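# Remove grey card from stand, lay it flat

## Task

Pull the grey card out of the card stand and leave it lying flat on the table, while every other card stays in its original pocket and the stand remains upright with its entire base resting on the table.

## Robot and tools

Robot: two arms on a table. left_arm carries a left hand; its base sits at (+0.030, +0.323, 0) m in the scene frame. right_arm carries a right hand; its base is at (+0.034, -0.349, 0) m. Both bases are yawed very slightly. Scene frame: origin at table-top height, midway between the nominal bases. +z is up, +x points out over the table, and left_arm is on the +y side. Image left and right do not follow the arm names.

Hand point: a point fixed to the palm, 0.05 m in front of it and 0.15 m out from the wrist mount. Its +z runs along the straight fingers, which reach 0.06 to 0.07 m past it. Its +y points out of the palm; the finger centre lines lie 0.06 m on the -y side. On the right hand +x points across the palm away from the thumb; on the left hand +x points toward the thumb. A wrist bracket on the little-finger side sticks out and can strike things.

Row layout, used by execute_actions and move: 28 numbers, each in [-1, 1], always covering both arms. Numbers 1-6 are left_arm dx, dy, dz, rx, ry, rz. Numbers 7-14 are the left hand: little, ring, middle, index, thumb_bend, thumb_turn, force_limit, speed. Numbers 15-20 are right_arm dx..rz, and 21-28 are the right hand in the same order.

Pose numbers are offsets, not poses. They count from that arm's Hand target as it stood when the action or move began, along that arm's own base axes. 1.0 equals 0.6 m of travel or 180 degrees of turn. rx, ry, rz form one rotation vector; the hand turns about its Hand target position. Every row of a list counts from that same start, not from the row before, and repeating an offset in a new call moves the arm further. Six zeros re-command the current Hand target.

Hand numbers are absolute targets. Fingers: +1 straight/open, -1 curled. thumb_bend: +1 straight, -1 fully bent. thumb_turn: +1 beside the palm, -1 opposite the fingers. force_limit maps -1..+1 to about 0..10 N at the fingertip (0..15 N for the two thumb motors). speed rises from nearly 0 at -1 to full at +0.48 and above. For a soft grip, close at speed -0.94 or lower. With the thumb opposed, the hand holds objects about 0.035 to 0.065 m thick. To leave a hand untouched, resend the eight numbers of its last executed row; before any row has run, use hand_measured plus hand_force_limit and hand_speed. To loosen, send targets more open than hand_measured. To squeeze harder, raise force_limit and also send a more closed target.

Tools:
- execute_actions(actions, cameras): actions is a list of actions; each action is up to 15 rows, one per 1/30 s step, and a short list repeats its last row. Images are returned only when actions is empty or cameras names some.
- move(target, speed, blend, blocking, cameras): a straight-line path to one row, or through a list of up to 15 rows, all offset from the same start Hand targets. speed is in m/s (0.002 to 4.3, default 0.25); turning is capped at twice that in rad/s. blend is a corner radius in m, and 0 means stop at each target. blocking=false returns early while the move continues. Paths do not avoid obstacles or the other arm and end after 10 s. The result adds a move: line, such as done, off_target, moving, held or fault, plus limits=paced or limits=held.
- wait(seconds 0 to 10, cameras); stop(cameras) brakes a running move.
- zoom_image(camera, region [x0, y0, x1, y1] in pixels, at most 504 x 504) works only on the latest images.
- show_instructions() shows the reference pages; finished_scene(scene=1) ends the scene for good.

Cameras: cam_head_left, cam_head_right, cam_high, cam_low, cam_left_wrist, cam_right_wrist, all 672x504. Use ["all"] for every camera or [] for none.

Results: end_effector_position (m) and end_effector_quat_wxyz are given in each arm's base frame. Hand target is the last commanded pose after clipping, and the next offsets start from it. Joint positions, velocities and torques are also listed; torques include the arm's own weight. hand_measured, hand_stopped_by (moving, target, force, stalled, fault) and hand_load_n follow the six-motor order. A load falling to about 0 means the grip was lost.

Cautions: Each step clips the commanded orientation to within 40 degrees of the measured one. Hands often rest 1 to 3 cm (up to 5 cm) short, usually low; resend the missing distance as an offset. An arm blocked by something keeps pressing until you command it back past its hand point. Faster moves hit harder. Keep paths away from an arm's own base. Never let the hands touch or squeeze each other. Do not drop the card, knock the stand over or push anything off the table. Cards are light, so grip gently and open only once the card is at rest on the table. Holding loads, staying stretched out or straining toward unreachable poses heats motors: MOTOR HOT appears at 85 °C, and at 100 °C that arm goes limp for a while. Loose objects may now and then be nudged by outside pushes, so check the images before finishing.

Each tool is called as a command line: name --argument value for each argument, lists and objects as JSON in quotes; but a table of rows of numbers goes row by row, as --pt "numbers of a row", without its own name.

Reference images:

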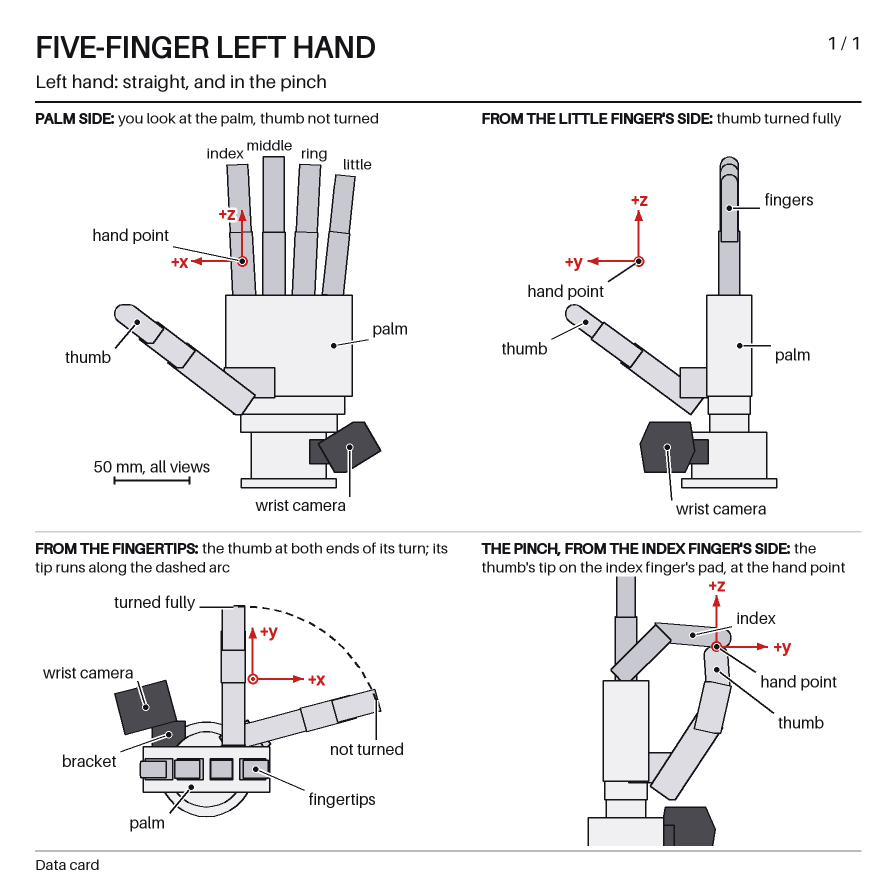

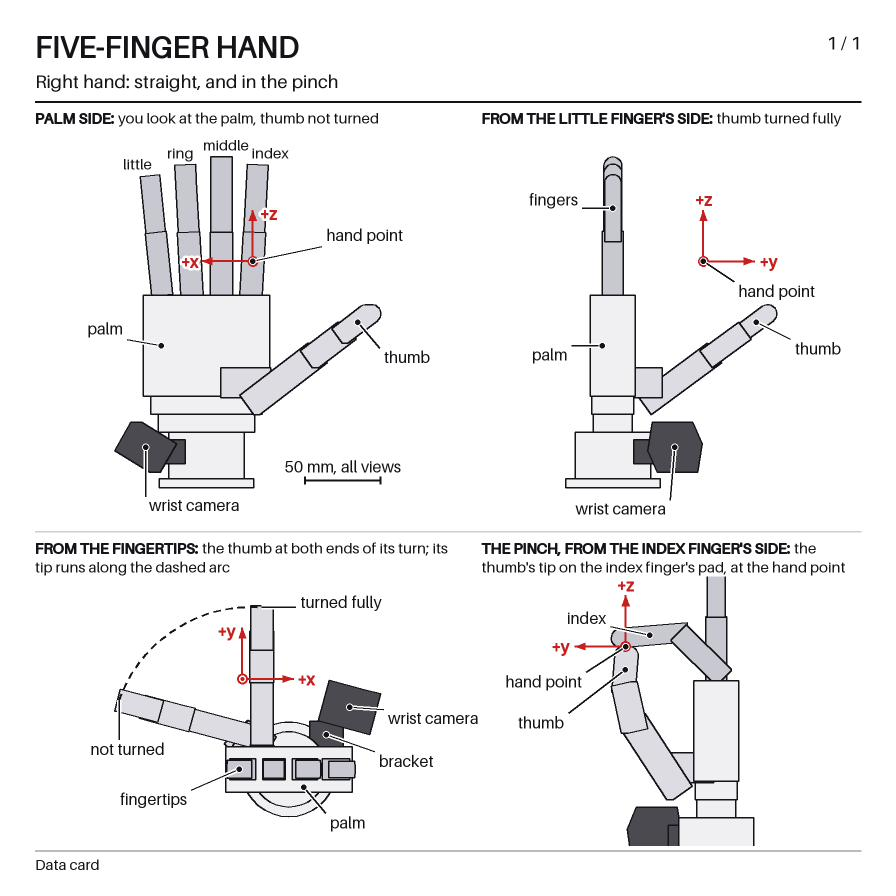

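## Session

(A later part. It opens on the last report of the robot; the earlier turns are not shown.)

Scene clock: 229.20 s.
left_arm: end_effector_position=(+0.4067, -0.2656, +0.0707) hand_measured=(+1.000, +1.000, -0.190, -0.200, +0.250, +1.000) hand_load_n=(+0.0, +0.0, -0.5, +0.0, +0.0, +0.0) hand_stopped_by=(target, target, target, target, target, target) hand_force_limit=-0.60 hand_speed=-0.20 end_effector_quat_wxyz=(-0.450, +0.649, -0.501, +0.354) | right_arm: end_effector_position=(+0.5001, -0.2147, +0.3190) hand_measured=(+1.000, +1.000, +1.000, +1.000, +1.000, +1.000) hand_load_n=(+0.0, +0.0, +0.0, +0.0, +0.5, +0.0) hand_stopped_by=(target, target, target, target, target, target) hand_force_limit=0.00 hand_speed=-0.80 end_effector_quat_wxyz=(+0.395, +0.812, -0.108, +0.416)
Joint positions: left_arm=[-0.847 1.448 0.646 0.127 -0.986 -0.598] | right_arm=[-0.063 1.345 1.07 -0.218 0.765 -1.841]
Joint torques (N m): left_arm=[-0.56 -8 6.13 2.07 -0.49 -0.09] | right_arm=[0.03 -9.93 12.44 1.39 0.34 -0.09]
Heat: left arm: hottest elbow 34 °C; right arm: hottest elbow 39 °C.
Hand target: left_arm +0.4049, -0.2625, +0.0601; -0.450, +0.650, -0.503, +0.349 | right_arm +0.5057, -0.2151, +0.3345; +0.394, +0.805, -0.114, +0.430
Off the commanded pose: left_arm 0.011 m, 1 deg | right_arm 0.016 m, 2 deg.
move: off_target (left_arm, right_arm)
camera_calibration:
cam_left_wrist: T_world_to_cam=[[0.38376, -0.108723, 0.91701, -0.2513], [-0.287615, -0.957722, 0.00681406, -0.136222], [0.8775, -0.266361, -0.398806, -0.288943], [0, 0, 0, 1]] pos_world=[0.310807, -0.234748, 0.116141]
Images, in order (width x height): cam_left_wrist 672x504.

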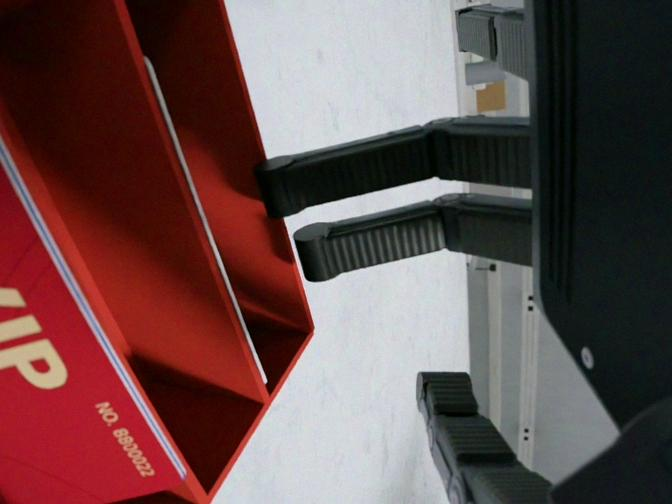

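move --target '[-0.0017,0.005,-0.0217,0,0,0,1,1,-0.19,-0.2,0.25,1,-0.6,-0.2,0,0,0,0,0,0,1,1,1,1,1,1,0,-0.8]' --speed 0.06 --cameras '["cam_left_wrist"]'

zoom_image --camera "cam_left_wrist" --region '[50, 0, 386, 336]'

Scene clock: 230.53 s.
left_arm: end_effector_position=(+0.4084, -0.2665, +0.0694) hand_measured=(+1.000, +1.000, -0.190, -0.200, +0.250, +1.000) hand_load_n=(+0.0, +0.0, -1.5, +0.0, +0.0, +0.0) hand_stopped_by=(target, target, target, target, target, target) hand_force_limit=-0.60 hand_speed=-0.20 end_effector_quat_wxyz=(-0.448, +0.651, -0.490, +0.367) | right_arm: end_effector_position=(+0.5001, -0.2147, +0.3190) hand_measured=(+1.000, +1.000, +1.000, +1.000, +1.000, +1.000) hand_load_n=(+0.0, +0.0, +0.0, +0.0, +0.0, +0.0) hand_stopped_by=(target, target, target, target, target, target) hand_force_limit=0.00 hand_speed=-0.80 end_effector_quat_wxyz=(+0.395, +0.812, -0.108, +0.416)
Joint positions: left_arm=[-0.847 1.457 0.63 0.185 -0.99 -0.598] | right_arm=[-0.063 1.345 1.07 -0.218 0.765 -1.841]
Joint torques (N m): left_arm=[-0.21 -6.89 5.49 1.65 -0.19 -0.06] | right_arm=[-0.09 -9.99 12.48 1.39 0.33 -0.1]
Heat: left arm: hottest elbow 34 °C; right arm: hottest elbow 39 °C.
Hand target: left_arm +0.4038, -0.2595, +0.0470; -0.450, +0.650, -0.503, +0.349 | right_arm +0.5057, -0.2151, +0.3345; +0.394, +0.805, -0.114, +0.430
Off the commanded pose: left_arm 0.024 m, 2 deg | right_arm 0.016 m, 2 deg.
move: off_target (left_arm, right_arm)
camera_calibration:
cam_left_wrist: T_world_to_cam=[[0.362318, -0.0863298, 0.928048, -0.236928], [-0.285033, -0.958262, 0.0221387, -0.138908], [0.887402, -0.272545, -0.371802, -0.298757], [0, 0, 0, 1]] pos_world=[0.311367, -0.234989, 0.111877]
Images, in order (width x height): cam_left_wrist 672x504.

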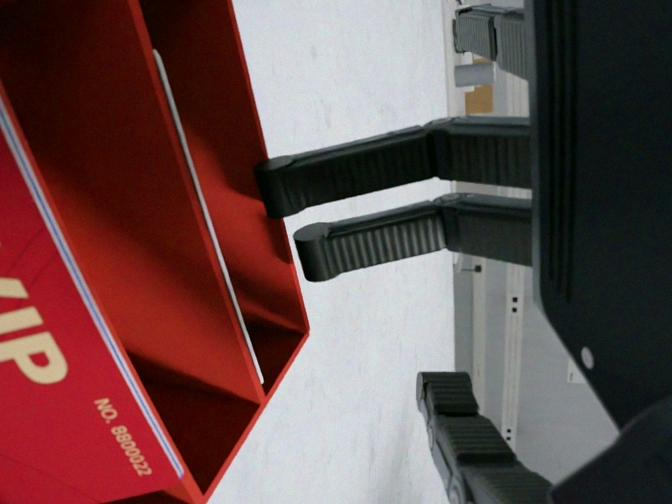

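Scaled by 1.500 from the camera's 672x504 image, which has a finer 960x720 frame.

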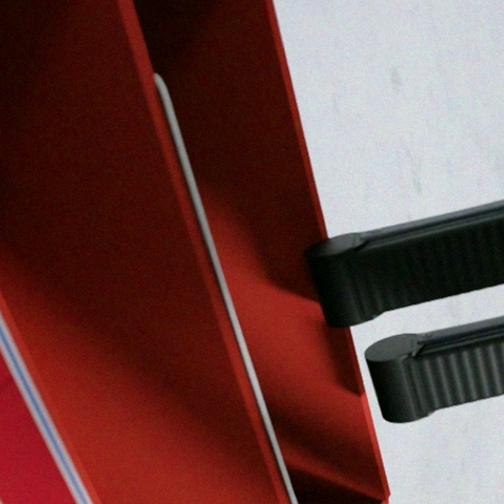

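move --target '[-0.012,0.003,0.027,0,0,0,1,1,-0.19,-0.2,0.25,1,-0.6,-0.2,0,0,0,0,0,0,1,1,1,1,1,1,0,-0.8]' --speed 0.06 --cameras '["cam_left_wrist"]'

zoom_image --camera "cam_left_wrist" --region '[50, 0, 386, 336]'

Scene clock: 234.63 s.
left_arm: end_effector_position=(+0.4001, -0.2568, +0.0605) hand_measured=(+1.000, +1.000, -0.190, -0.200, +0.250, +1.000) hand_load_n=(+0.0, +0.0, +0.0, +0.0, +0.0, +0.0) hand_stopped_by=(target, target, target, target, target, target) hand_force_limit=-0.60 hand_speed=-0.20 end_effector_quat_wxyz=(-0.453, +0.649, -0.503, +0.346) | right_arm: end_effector_position=(+0.5001, -0.2147, +0.3190) hand_measured=(+1.000, +1.000, +1.000, +1.000, +1.000, +1.000) hand_load_n=(+0.0, +0.0, +0.0, +0.0, +0.0, +0.0) hand_stopped_by=(target, target, target, target, target, target) hand_force_limit=0.00 hand_speed=-0.80 end_effector_quat_wxyz=(+0.395, +0.812, -0.108, +0.416)
Joint positions: left_arm=[-0.847 1.45 0.619 0.137 -0.991 -0.602] | right_arm=[-0.063 1.345 1.07 -0.218 0.765 -1.841]
Joint torques (N m): left_arm=[-1.14 -10.05 6.63 0.83 -0.53 -0.13] | right_arm=[0.15 -10.05 12.48 1.4 0.34 -0.1]
Heat: left arm: hottest elbow 34 °C; right arm: hottest elbow 39 °C.
Hand target: left_arm +0.3967, -0.2577, +0.0633; -0.450, +0.650, -0.503, +0.349 | right_arm +0.5057, -0.2151, +0.3345; +0.394, +0.805, -0.114, +0.430
Off the commanded pose: left_arm 0.004 m, 0 deg | right_arm 0.016 m, 2 deg.
move: off_target (right_arm)
camera_calibration:
cam_left_wrist: T_world_to_cam=[[0.392666, -0.11861, 0.912001, -0.244223], [-0.282106, -0.959378, -0.00330927, -0.131735], [0.875345, -0.255981, -0.410175, -0.28064], [0, 0, 0, 1]] pos_world=[0.304391, -0.227189, 0.107184]
Images, in order (width x height): cam_left_wrist 672x504.

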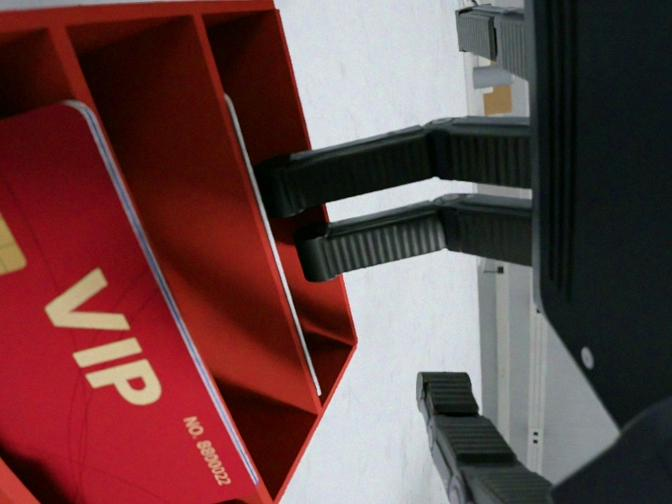

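Scaled by 1.500 from the camera's 672x504 image, which has a finer 960x720 frame.

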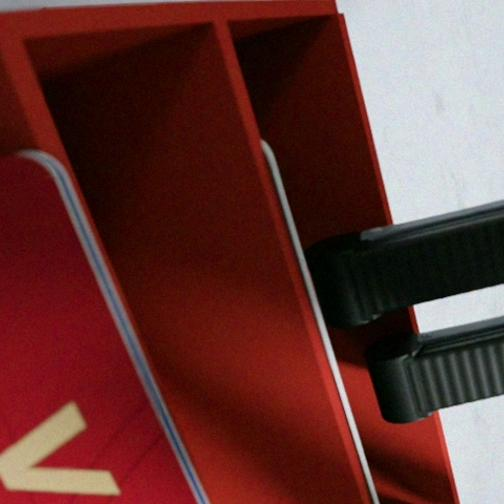

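move --pt "0.018 -0.0092 0 0 0 0 1 1 -0.19 -0.2 0.25 1 -0.6 -0.2 0 0 0 0 0 0 1 1 1 1 1 1 0 -0.8" --speed 0.06 --cameras '["cam_left_wrist"]'

zoom_image --camera "cam_left_wrist" --region '[150, 0, 486, 336]'

Scene clock: 236.23 s.
left_arm: end_effector_position=(+0.3997, -0.2580, +0.0598) hand_measured=(+1.000, +1.000, -0.190, -0.200, +0.250, +1.000) hand_load_n=(+0.0, +0.0, +0.0, +0.0, +0.0, +0.0) hand_stopped_by=(target, target, target, target, target, target) hand_force_limit=-0.60 hand_speed=-0.20 end_effector_quat_wxyz=(-0.450, +0.649, -0.505, +0.347) | right_arm: end_effector_position=(+0.5001, -0.2147, +0.3190) hand_measured=(+1.000, +1.000, +1.000, +1.000, +1.000, +1.000) hand_load_n=(+0.0, +0.0, +0.0, +0.0, +0.0, +0.0) hand_stopped_by=(target, target, target, target, target, target) hand_force_limit=0.00 hand_speed=-0.80 end_effector_quat_wxyz=(+0.395, +0.812, -0.108, +0.416)
Joint positions: left_arm=[-0.847 1.45 0.619 0.137 -0.985 -0.602] | right_arm=[-0.063 1.345 1.07 -0.218 0.765 -1.841]
Joint torques (N m): left_arm=[-0.21 -8.18 9.02 1.33 -0.43 0] | right_arm=[-0.15 -10.17 12.46 1.4 0.34 -0.1]
Heat: left arm: hottest elbow 34 °C; right arm: hottest elbow 39 °C.
Hand target: left_arm +0.4075, -0.2632, +0.0632; -0.450, +0.650, -0.503, +0.349 | right_arm +0.5057, -0.2151, +0.3345; +0.394, +0.805, -0.114, +0.430
Off the commanded pose: left_arm 0.010 m, 0 deg | right_arm 0.016 m, 2 deg.
move: off_target (right_arm)
camera_calibration:
cam_left_wrist: T_world_to_cam=[[0.395262, -0.118221, 0.910929, -0.244451], [-0.287143, -0.957888, 0.000279168, -0.130789], [0.872535, -0.261677, -0.412563, -0.281031], [0, 0, 0, 1]] pos_world=[0.304276, -0.22772, 0.106772]
Images, in order (width x height): cam_left_wrist 672x504.

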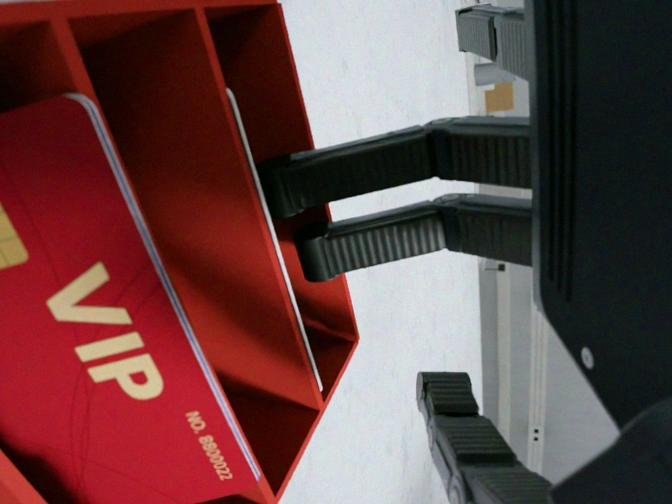

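Scaled by 1.500 from the camera's 672x504 image, which has a finer 960x720 frame.

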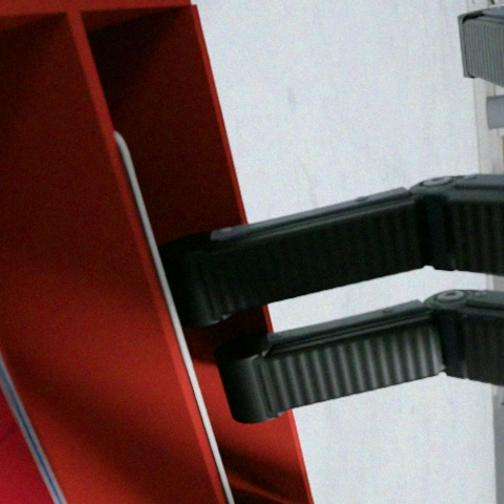

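move --pt "0.022 -0.005 0.005 0 0 0 1 1 -0.19 -0.2 0.25 1 -0.6 -0.2 0 0 0 0 0 0 1 1 1 1 1 1 0 -0.8" --speed 0.06 --cameras '[]'

Scene clock: 237.63 s.
left_arm: end_effector_position=(+0.4035, -0.2542, +0.0533) hand_measured=(+1.000, +1.000, -0.190, -0.200, +0.250, +1.000) hand_load_n=(+0.0, +0.0, +0.0, +0.0, +0.0, -0.5) hand_stopped_by=(target, target, target, target, target, target) hand_force_limit=-0.60 hand_speed=-0.20 end_effector_quat_wxyz=(-0.451, +0.648, -0.514, +0.337) | right_arm: end_effector_position=(+0.5001, -0.2147, +0.3190) hand_measured=(+1.000, +1.000, +1.000, +1.000, +1.000, +1.000) hand_load_n=(+0.0, +0.0, +0.0, +0.0, +0.0, +0.0) hand_stopped_by=(target, target, target, target, target, target) hand_force_limit=0.00 hand_speed=-0.80 end_effector_quat_wxyz=(+0.395, +0.812, -0.108, +0.416)
Joint positions: left_arm=[-0.83 1.466 0.624 0.137 -0.969 -0.583] | right_arm=[-0.063 1.345 1.07 -0.218 0.765 -1.841]
Joint torques (N m): left_arm=[0.09 -8.29 10.88 1.68 -0.43 0.03] | right_arm=[-0.09 -9.82 12.49 1.39 0.35 -0.1]
Heat: left arm: hottest elbow 34 °C; right arm: hottest elbow 39 °C.
Hand target: left_arm +0.4207, -0.2663, +0.0663; -0.450, +0.650, -0.503, +0.349 | right_arm +0.5057, -0.2151, +0.3345; +0.394, +0.805, -0.114, +0.430
Off the commanded pose: left_arm 0.025 m, 2 deg | right_arm 0.016 m, 2 deg.
move: off_target (left_arm, right_arm)
No camera images: "cameras" was empty.

move --pt "0.015 -0.013 0.0 0 0 0 1 1 -0.19 -0.2 0.25 1 -0.6 -0.2 0 0 0 0 0 0 1 1 1 1 1 1 0 -0.8" --speed 0.06 --cameras '["cam_left_wrist"]'

zoom_image --camera "cam_left_wrist" --region '[150, 0, 486, 336]'

Scene clock: 238.83 s.
left_arm: end_effector_position=(+0.4122, -0.2621, +0.0537) hand_measured=(+1.000, +1.000, -0.190, -0.200, +0.250, +1.000) hand_load_n=(+0.0, +0.0, +0.0, -0.5, +0.0, -0.5) hand_stopped_by=(target, target, target, target, target, target) hand_force_limit=-0.60 hand_speed=-0.20 end_effector_quat_wxyz=(-0.451, +0.648, -0.514, +0.337) | right_arm: end_effector_position=(+0.5001, -0.2147, +0.3190) hand_measured=(+1.000, +1.000, +1.000, +1.000, +1.000, +1.000) hand_load_n=(+0.0, +0.0, +0.0, +0.0, -0.5, +0.0) hand_stopped_by=(target, target, target, target, target, target) hand_force_limit=0.00 hand_speed=-0.80 end_effector_quat_wxyz=(+0.395, +0.812, -0.108, +0.416)
Joint positions: left_arm=[-0.827 1.493 0.655 0.137 -0.966 -0.578] | right_arm=[-0.063 1.345 1.07 -0.218 0.765 -1.841]
Joint torques (N m): left_arm=[0.09 -8.59 10.91 1.68 -0.42 0.02] | right_arm=[-0.03 -10.05 12.53 1.37 0.34 -0.1]
Heat: left arm: hottest elbow 34 °C; right arm: hottest elbow 39 °C.
Hand target: left_arm +0.4296, -0.2739, +0.0661; -0.450, +0.650, -0.503, +0.349 | right_arm +0.5057, -0.2151, +0.3345; +0.394, +0.805, -0.114, +0.430
Off the commanded pose: left_arm 0.025 m, 2 deg | right_arm 0.016 m, 2 deg.
move: off_target (left_arm, right_arm)
camera_calibration:
cam_left_wrist: T_world_to_cam=[[0.411702, -0.136027, 0.90111, -0.255285], [-0.290161, -0.956904, -0.0118793, -0.128898], [0.863891, -0.256576, -0.433429, -0.289648], [0, 0, 0, 1]] pos_world=[0.317925, -0.232386, 0.102967]
Images, in order (width x height): cam_left_wrist 672x504.

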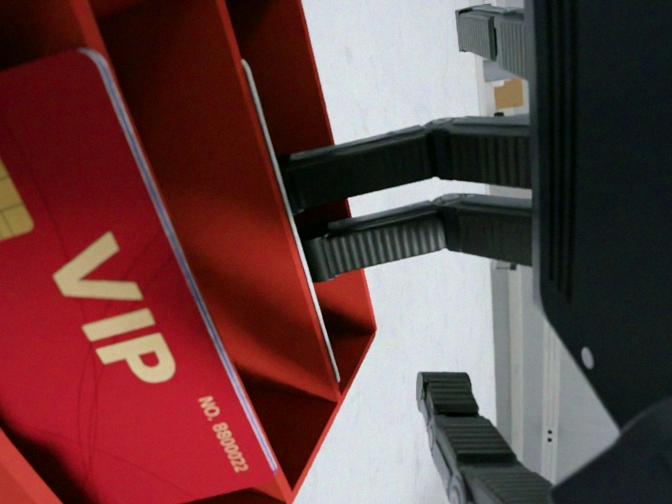

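Scaled by 1.500 from the camera's 672x504 image, which has a finer 960x720 frame.

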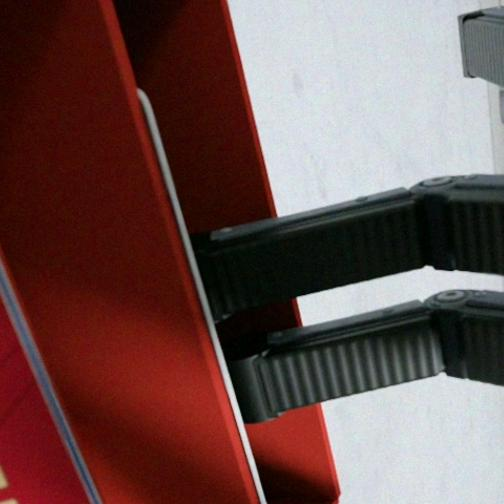

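zoom_image --camera "cam_left_wrist" --region '[200, 40, 400, 240]'

zoom_image --camera "cam_left_wrist" --region '[240, 240, 400, 400]'

Scaled by 2.520 from the camera's 672x504 image, which has a finer 960x720 frame.

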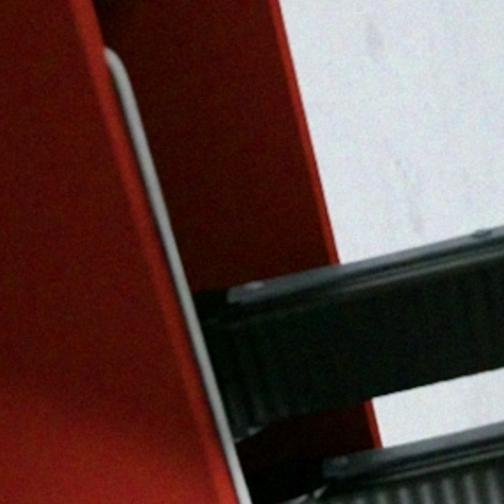

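Scaled by 3.150 from the camera's 672x504 image, which has a finer 960x720 frame.

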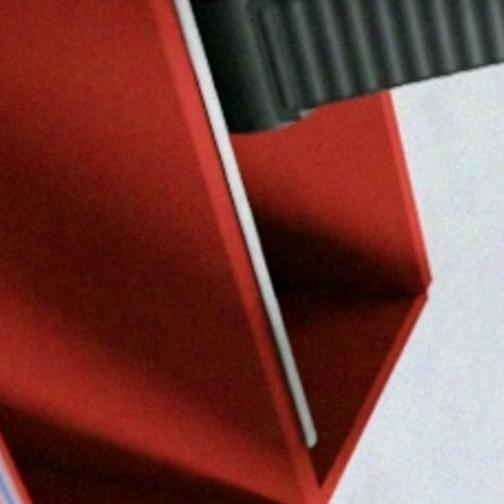

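wait --seconds 0.1 --cameras '["cam_head_left", "cam_high", "cam_low"]'

zoom_image --camera "cam_high" --region '[370, 180, 490, 300]'

zoom_image --camera "cam_low" --region '[360, 220, 460, 320]'

zoom_image --camera "cam_head_left" --region '[190, 220, 310, 350]'

Scene clock: 242.93 s.
left_arm: end_effector_position=(+0.4122, -0.2620, +0.0535) hand_measured=(+1.000, +1.000, -0.190, -0.200, +0.250, +1.000) hand_load_n=(+0.0, +0.0, +0.0, -0.5, +0.0, +0.0) hand_stopped_by=(target, target, target, target, target, target) hand_force_limit=-0.60 hand_speed=-0.20 end_effector_quat_wxyz=(-0.451, +0.647, -0.514, +0.337) | right_arm: end_effector_position=(+0.5001, -0.2147, +0.3190) hand_measured=(+1.000, +1.000, +1.000, +1.000, +1.000, +1.000) hand_load_n=(+0.0, +0.0, +0.0, +0.0, +0.0, +0.0) hand_stopped_by=(target, target, target, target, target, target) hand_force_limit=0.00 hand_speed=-0.80 end_effector_quat_wxyz=(+0.395, +0.812, -0.108, +0.416)
Joint positions: left_arm=[-0.827 1.493 0.655 0.137 -0.966 -0.578] | right_arm=[-0.063 1.345 1.07 -0.218 0.765 -1.841]
Joint torques (N m): left_arm=[0.15 -8.64 10.93 1.68 -0.42 0.02] | right_arm=[-0.15 -10.05 12.46 1.4 0.34 -0.1]
Heat: left arm: hottest elbow 34 °C; right arm: hottest elbow 39 °C.
Hand target: left_arm +0.4296, -0.2739, +0.0661; -0.450, +0.650, -0.503, +0.349 | right_arm +0.5057, -0.2151, +0.3345; +0.394, +0.805, -0.114, +0.430
Off the commanded pose: left_arm 0.025 m, 2 deg | right_arm 0.016 m, 2 deg.
wait: 0.10 s; at rest from the start
Images, in order (width x height): cam_head_left 672x504, cam_high 672x504, cam_low 672x504.

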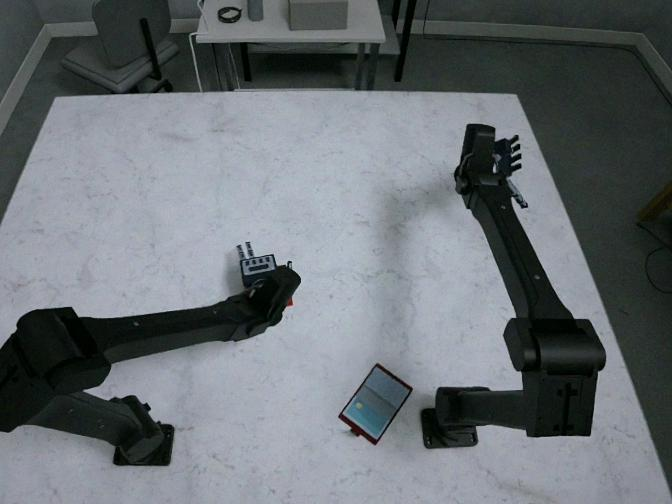

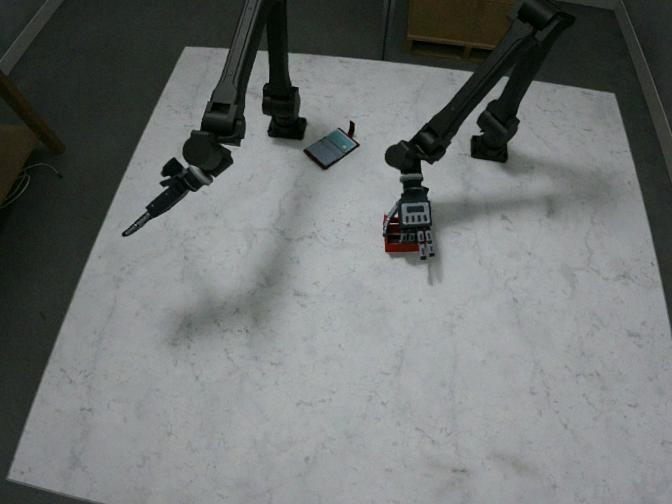

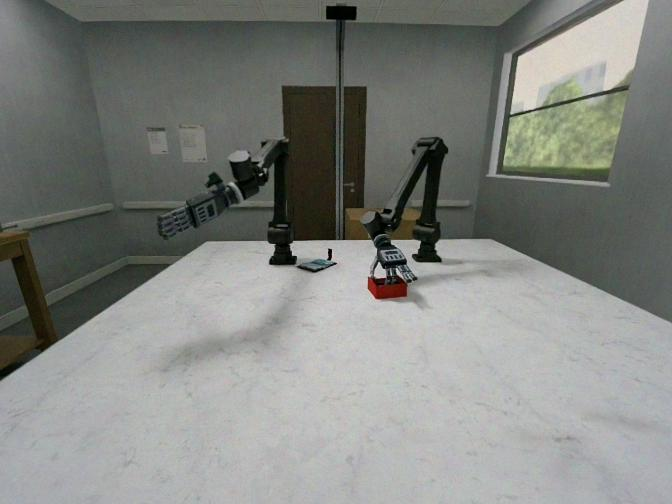

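Scaled by 4.200 from the camera's 672x504 image, which has a finer 960x720 frame.

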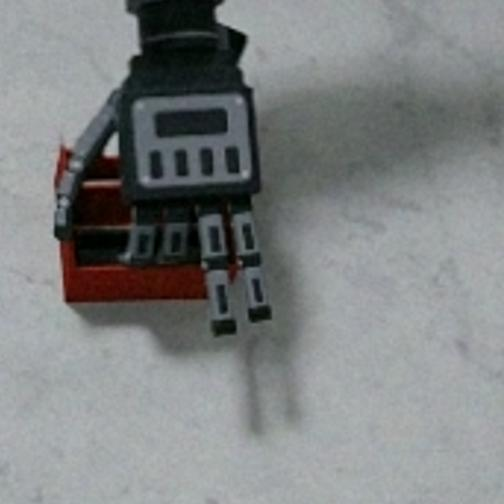

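Scaled by 5.040 from the camera's 672x504 image, which has a finer 960x720 frame.

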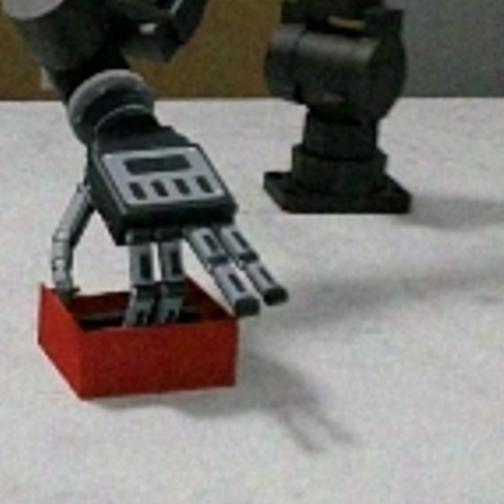

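Scaled by 3.877 from the camera's 672x504 image, which has a finer 960x720 frame.

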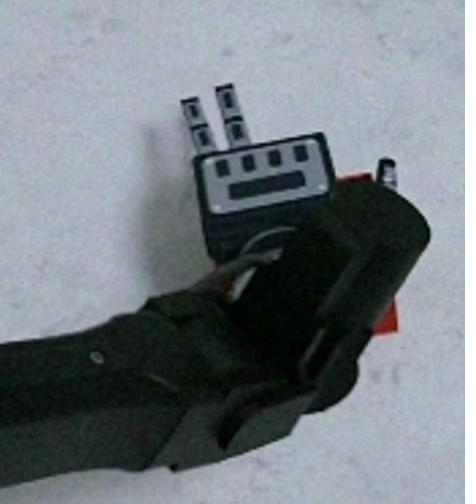

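zoom_image --camera "cam_high" --region '[375, 205, 435, 265]'

zoom_image --camera "cam_low" --region '[360, 250, 420, 310]'

Scaled by 8.400 from the camera's 672x504 image, which has a finer 960x720 frame.

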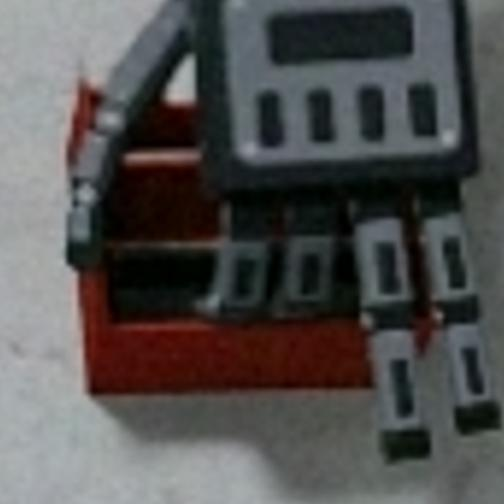

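Scaled by 8.400 from the camera's 672x504 image, which has a finer 960x720 frame.

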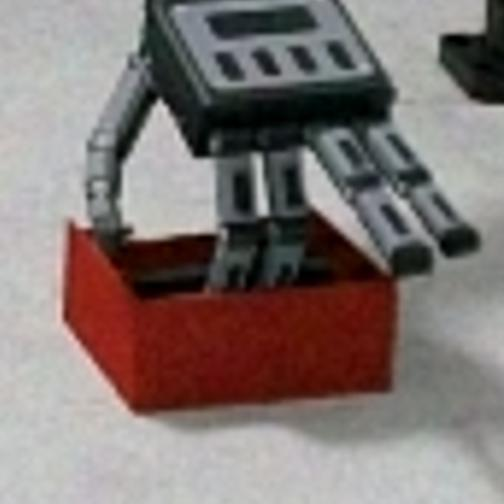

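execute_actions --actions '[[[-0.0067,0.003,-0.0133,0,0,0,1,1,-0.19,-0.2,1,1,-0.6,-0.2,0,0,0,0,0,0,1,1,1,1,1,1,0,-0.8]],[[0,0,0,0,0,0,1,1,-0.19,-0.2,1,1,-0.6,-0.2,0,0,0,0,0,0,1,1,1,1,1,1,0,-0.8]]]' --cameras '["cam_left_wrist"]'

Scene clock: 246.43 s.
left_arm: end_effector_position=(+0.4135, -0.2633, +0.0514) hand_measured=(+1.000, +1.000, -0.190, -0.200, +1.000, +1.000) hand_load_n=(+0.0, +0.0, +0.0, -0.5, +0.5, +0.0) hand_stopped_by=(target, target, target, target, target, target) hand_force_limit=-0.60 hand_speed=-0.20 end_effector_quat_wxyz=(-0.451, +0.648, -0.512, +0.339) | right_arm: end_effector_position=(+0.5001, -0.2147, +0.3190) hand_measured=(+1.000, +1.000, +1.000, +1.000, +1.000, +1.000) hand_load_n=(+0.0, +0.0, +0.0, +0.0, +0.0, +0.0) hand_stopped_by=(target, target, target, target, target, target) hand_force_limit=0.00 hand_speed=-0.80 end_effector_quat_wxyz=(+0.395, +0.812, -0.108, +0.416)
Joint positions: left_arm=[-0.827 1.503 0.655 0.152 -0.967 -0.578] | right_arm=[-0.063 1.345 1.07 -0.218 0.765 -1.841]
Joint torques (N m): left_arm=[-0.21 -8.59 9.46 2.1 -0.53 -0.03] | right_arm=[-0.03 -10.05 12.49 1.4 0.34 -0.09]
Heat: left arm: hottest elbow 34 °C; right arm: hottest elbow 39 °C.
Hand target: left_arm +0.4256, -0.2721, +0.0582; -0.450, +0.650, -0.503, +0.349 | right_arm +0.5057, -0.2151, +0.3345; +0.394, +0.805, -0.114, +0.430
Off the commanded pose: left_arm 0.016 m, 2 deg | right_arm 0.016 m, 2 deg.
camera_calibration:
cam_left_wrist: T_world_to_cam=[[0.408817, -0.133446, 0.902807, -0.252082], [-0.289734, -0.957052, -0.0102645, -0.130028], [0.865403, -0.257378, -0.429923, -0.292987], [0, 0, 0, 1]] pos_world=[0.318934, -0.233491, 0.100285]
Images, in order (width x height): cam_left_wrist 672x504.

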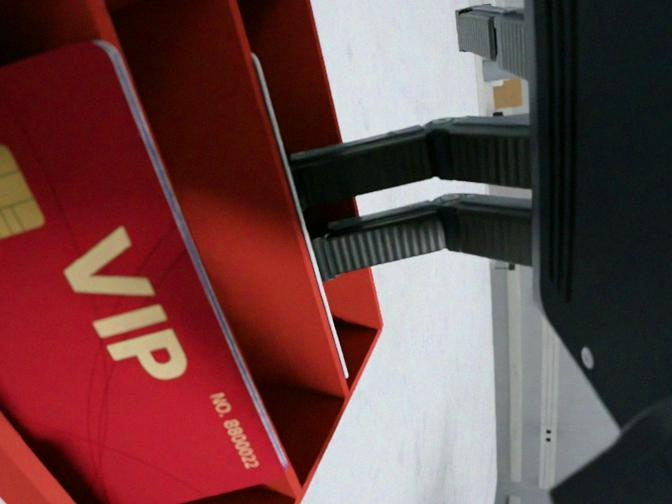

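move --target '[0.0228,0.0012,0.0067,0,0,0,1,1,-0.19,-0.2,1,1,-0.6,-0.2,0,0,0,0,0,0,1,1,1,1,1,1,0,-0.8]' --speed 0.06 --cameras '["cam_left_wrist"]'

Scene clock: 247.73 s.
left_arm: end_effector_position=(+0.4219, -0.2600, +0.0513) hand_measured=(+1.000, +1.000, -0.190, -0.200, +1.000, +1.000) hand_load_n=(+0.0, +0.0, -0.5, +0.0, +0.0, +0.0) hand_stopped_by=(target, target, target, target, target, target) hand_force_limit=-0.60 hand_speed=-0.20 end_effector_quat_wxyz=(-0.451, +0.648, -0.514, +0.336) | right_arm: end_effector_position=(+0.5001, -0.2147, +0.3190) hand_measured=(+1.000, +1.000, +1.000, +1.000, +1.000, +1.000) hand_load_n=(+0.0, +0.0, +0.0, +0.0, +0.0, +0.0) hand_stopped_by=(target, target, target, target, target, target) hand_force_limit=0.00 hand_speed=-0.80 end_effector_quat_wxyz=(+0.395, +0.812, -0.108, +0.416)
Joint positions: left_arm=[-0.805 1.512 0.665 0.163 -0.949 -0.557] | right_arm=[-0.063 1.345 1.07 -0.218 0.765 -1.841]
Joint torques (N m): left_arm=[0.15 -8.7 10.61 2.06 -0.36 0.02] | right_arm=[-0.09 -9.99 12.45 1.37 0.35 -0.1]
Heat: left arm: hottest elbow 34 °C; right arm: hottest elbow 39 °C.
Hand target: left_arm +0.4394, -0.2715, +0.0624; -0.450, +0.650, -0.503, +0.349 | right_arm +0.5057, -0.2151, +0.3345; +0.394, +0.805, -0.114, +0.430
Off the commanded pose: left_arm 0.023 m, 2 deg | right_arm 0.016 m, 2 deg.
move: off_target (left_arm, right_arm)
camera_calibration:
cam_left_wrist: T_world_to_cam=[[0.41328, -0.135408, 0.90048, -0.257251], [-0.288661, -0.957363, -0.0114791, -0.124924], [0.86364, -0.255189, -0.434746, -0.298002], [0, 0, 0, 1]] pos_world=[0.327622, -0.230479, 0.10066]
Images, in order (width x height): cam_left_wrist 672x504.

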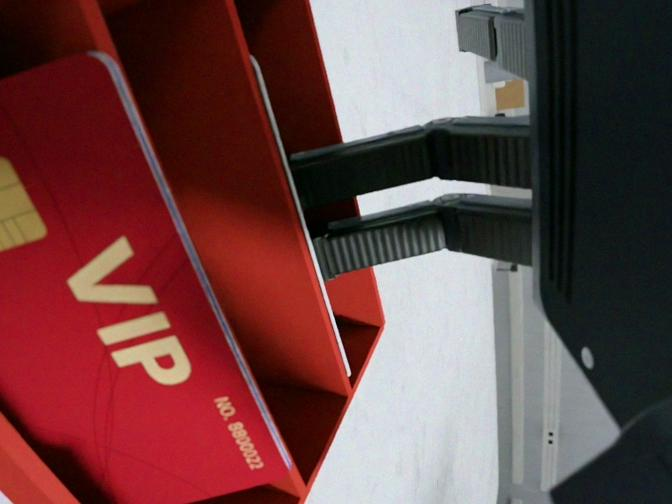

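move --target '[0.0,0.0,0.04,0,0,0,1,1,-0.19,-0.2,1,1,-0.6,-0.2,0,0,0,0,0,0,1,1,1,1,1,1,0,-0.8]' --speed 0.08 --cameras '["cam_left_wrist", "cam_high", "cam_low"]'

zoom_image --camera "cam_high" --region '[375, 205, 455, 285]'

zoom_image --camera "cam_low" --region '[360, 240, 430, 310]'

Scene clock: 250.73 s.
left_arm: end_effector_position=(+0.4237, -0.2615, +0.0644) hand_measured=(+1.000, +1.000, -0.190, -0.200, +1.000, +1.000) hand_load_n=(+0.0, +0.0, +0.0, +0.0, +0.0, +0.0) hand_stopped_by=(target, target, target, target, target, target) hand_force_limit=-0.60 hand_speed=-0.20 end_effector_quat_wxyz=(-0.451, +0.647, -0.516, +0.334) | right_arm: end_effector_position=(+0.5001, -0.2147, +0.3190) hand_measured=(+1.000, +1.000, +1.000, +1.000, +1.000, +1.000) hand_load_n=(+0.0, +0.0, +0.0, +0.0, +0.0, +0.0) hand_stopped_by=(target, target, target, target, target, target) hand_force_limit=0.00 hand_speed=-0.80 end_effector_quat_wxyz=(+0.395, +0.812, -0.108, +0.416)
Joint positions: left_arm=[-0.804 1.484 0.686 0.112 -0.948 -0.552] | right_arm=[-0.063 1.345 1.07 -0.218 0.765 -1.841]
Joint torques (N m): left_arm=[0.03 -10.58 11.14 0.81 -0.41 0.01] | right_arm=[0.03 -10.05 12.48 1.39 0.33 -0.1]
Heat: left arm: hottest elbow 35 °C; right arm: hottest elbow 39 °C.
Hand target: left_arm +0.4393, -0.2715, +0.0862; -0.450, +0.650, -0.503, +0.349 | right_arm +0.5057, -0.2151, +0.3345; +0.394, +0.805, -0.114, +0.430
Off the commanded pose: left_arm 0.029 m, 2 deg | right_arm 0.016 m, 2 deg.
move: off_target (left_arm, right_arm)
camera_calibration:
cam_left_wrist: T_world_to_cam=[[0.415847, -0.140523, 0.898512, -0.272326], [-0.290313, -0.95681, -0.0152781, -0.124614], [0.861852, -0.254496, -0.438682, -0.293024], [0, 0, 0, 1]] pos_world=[0.329612, -0.232073, 0.114241]
Images, in order (width x height): cam_high 672x504, cam_low 672x504, cam_left_wrist 672x504.

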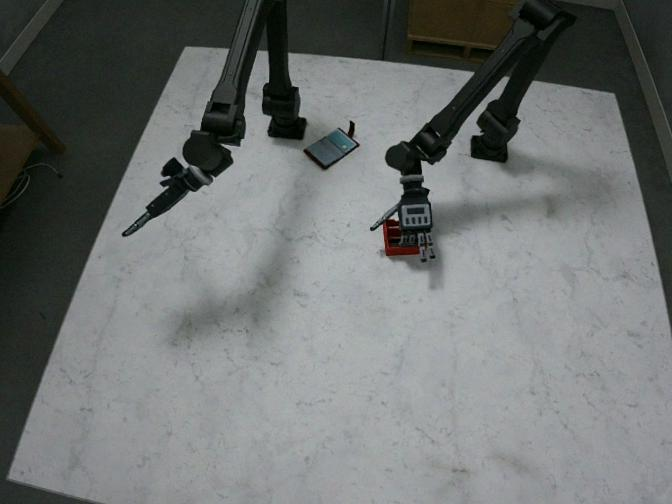

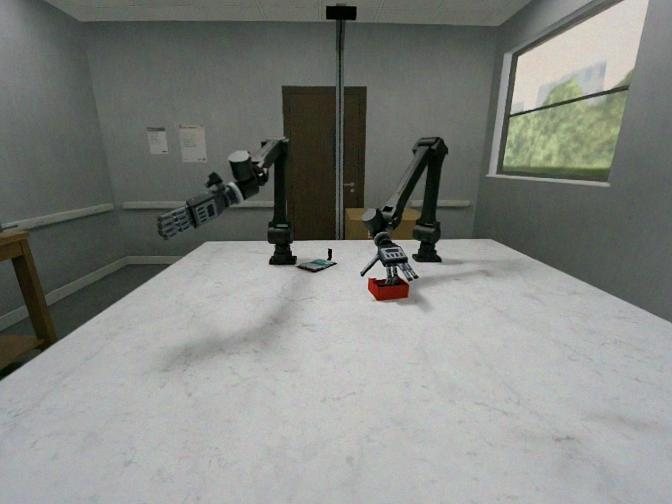

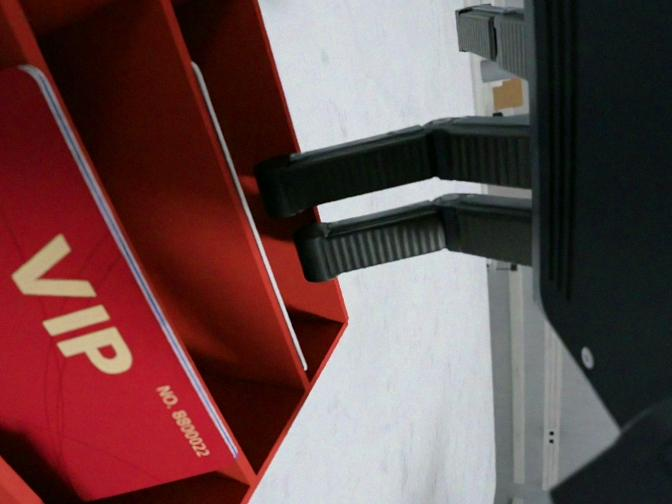

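Scaled by 6.300 from the camera's 672x504 image, which has a finer 960x720 frame.

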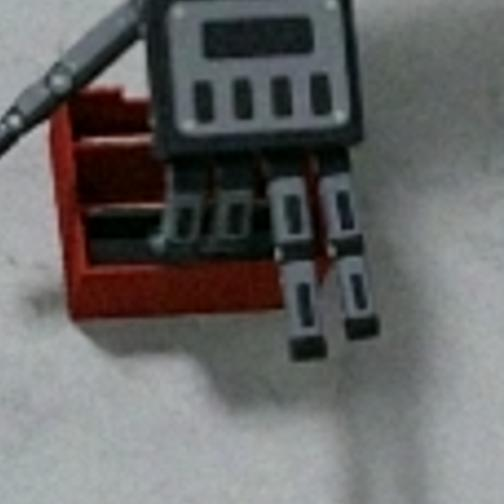

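Scaled by 7.200 from the camera's 672x504 image, which has a finer 960x720 frame.

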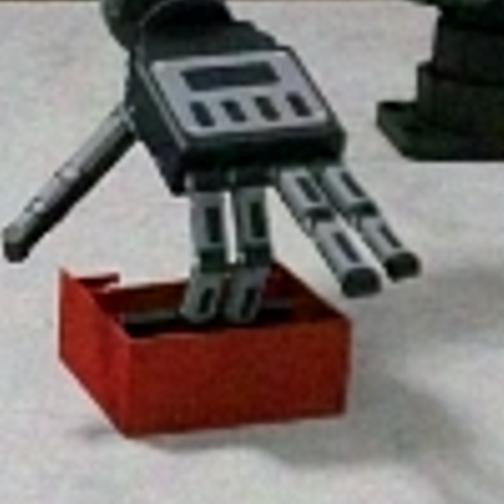

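zoom_image --camera "cam_high" --region '[383, 218, 423, 258]'

zoom_image --camera "cam_low" --region '[365, 265, 415, 305]'

Scaled by 12.600 from the camera's 672x504 image, which has a finer 960x720 frame.

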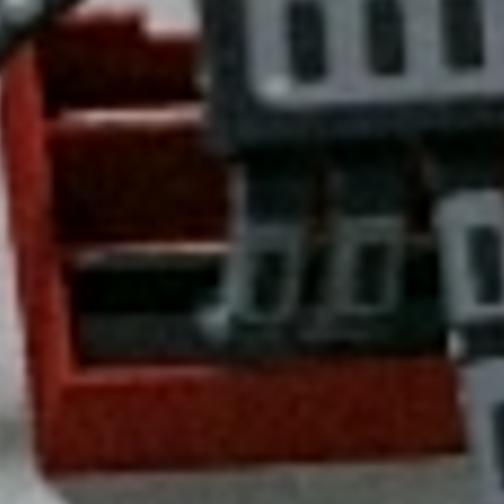

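Scaled by 10.080 from the camera's 672x504 image, which has a finer 960x720 frame.

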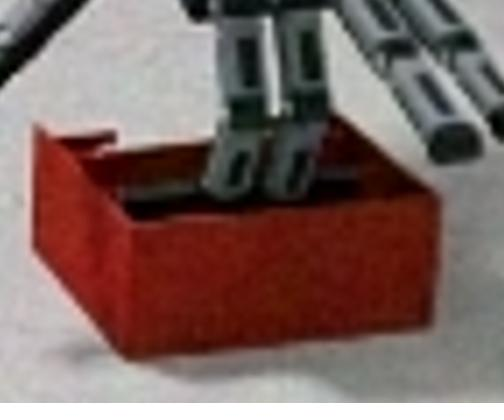

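move --pt "0.0 0.0 0.03 0 0 0 1 1 0.35 0.4 1 1 -0.6 -0.1 0 0 0 0 0 0 1 1 1 1 1 1 0 -0.8" --pt "-0.0645 -0.0167 0.0 0 0 0 1 1 0.35 0.4 1 1 -0.6 -0.1 0 0 0 0 0 0 1 1 1 1 1 1 0 -0.8" --speed 0.1 --cameras '["cam_left_wrist", "cam_high"]'

zoom_image --camera "cam_high" --region '[375, 205, 455, 285]'

Scene clock: 256.87 s.
left_arm: end_effector_position=(+0.4039, -0.2813, +0.0826) hand_measured=(+1.000, +1.000, +0.350, +0.400, +1.000, +1.000) hand_load_n=(+0.0, +0.0, +0.0, +0.0, +0.0, -0.5) hand_stopped_by=(target, target, target, target, target, target) hand_force_limit=-0.60 hand_speed=-0.10 end_effector_quat_wxyz=(-0.452, +0.649, -0.505, +0.346) | right_arm: end_effector_position=(+0.5001, -0.2147, +0.3190) hand_measured=(+1.000, +1.000, +1.000, +1.000, +1.000, +1.000) hand_load_n=(+0.0, +0.0, +0.0, +0.0, +0.0, +0.0) hand_stopped_by=(target, target, target, target, target, target) hand_force_limit=0.00 hand_speed=-0.80 end_effector_quat_wxyz=(+0.395, +0.812, -0.108, +0.416)
Joint positions: left_arm=[-0.881 1.445 0.704 0.012 -1.014 -0.642] | right_arm=[-0.063 1.345 1.07 -0.218 0.765 -1.841]
Joint torques (N m): left_arm=[-1.14 -10.64 7.17 0.79 -0.69 -0.14] | right_arm=[0.03 -10.11 12.48 1.4 0.34 -0.09]
Heat: left arm: hottest elbow 35 °C; right arm: hottest elbow 39 °C.
Hand target: left_arm +0.4007, -0.2815, +0.0863; -0.450, +0.650, -0.503, +0.349 | right_arm +0.5057, -0.2151, +0.3345; +0.394, +0.805, -0.114, +0.430
Off the commanded pose: left_arm 0.005 m, 0 deg | right_arm 0.016 m, 2 deg.
move: off_target (right_arm)
camera_calibration:
cam_left_wrist: T_world_to_cam=[[0.394449, -0.119851, 0.911068, -0.269731], [-0.284793, -0.958585, -0.00280072, -0.152802], [0.873672, -0.258361, -0.412246, -0.281002], [0, 0, 0, 1]] pos_world=[0.308382, -0.251401, 0.129474]
Images, in order (width x height): cam_high 672x504, cam_left_wrist 672x504.

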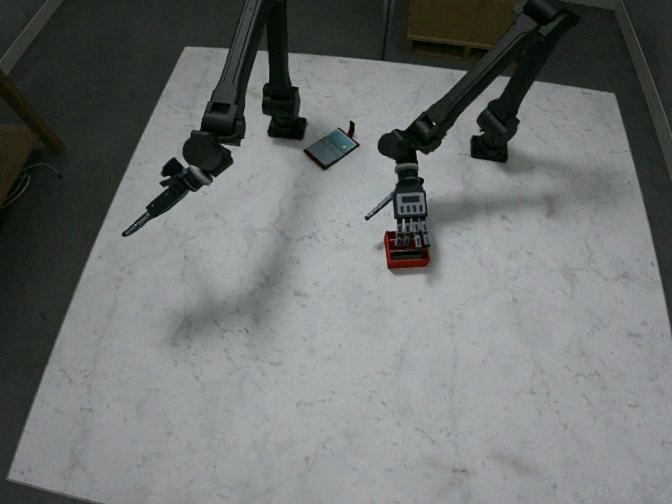

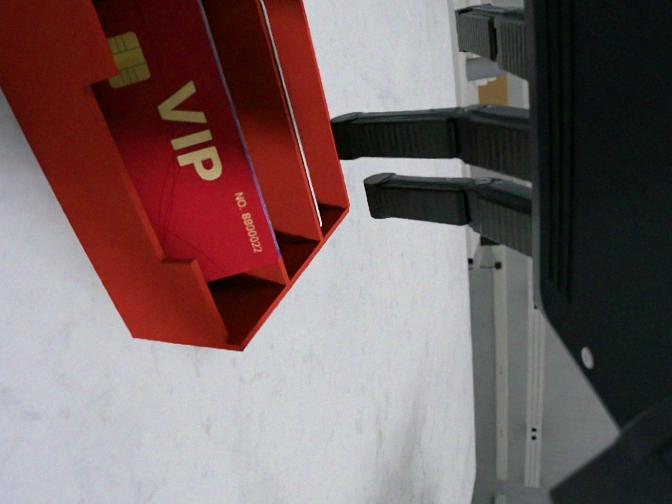

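Scaled by 6.300 from the camera's 672x504 image, which has a finer 960x720 frame.

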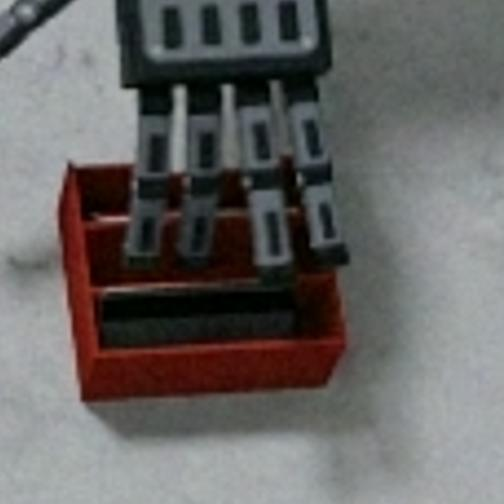

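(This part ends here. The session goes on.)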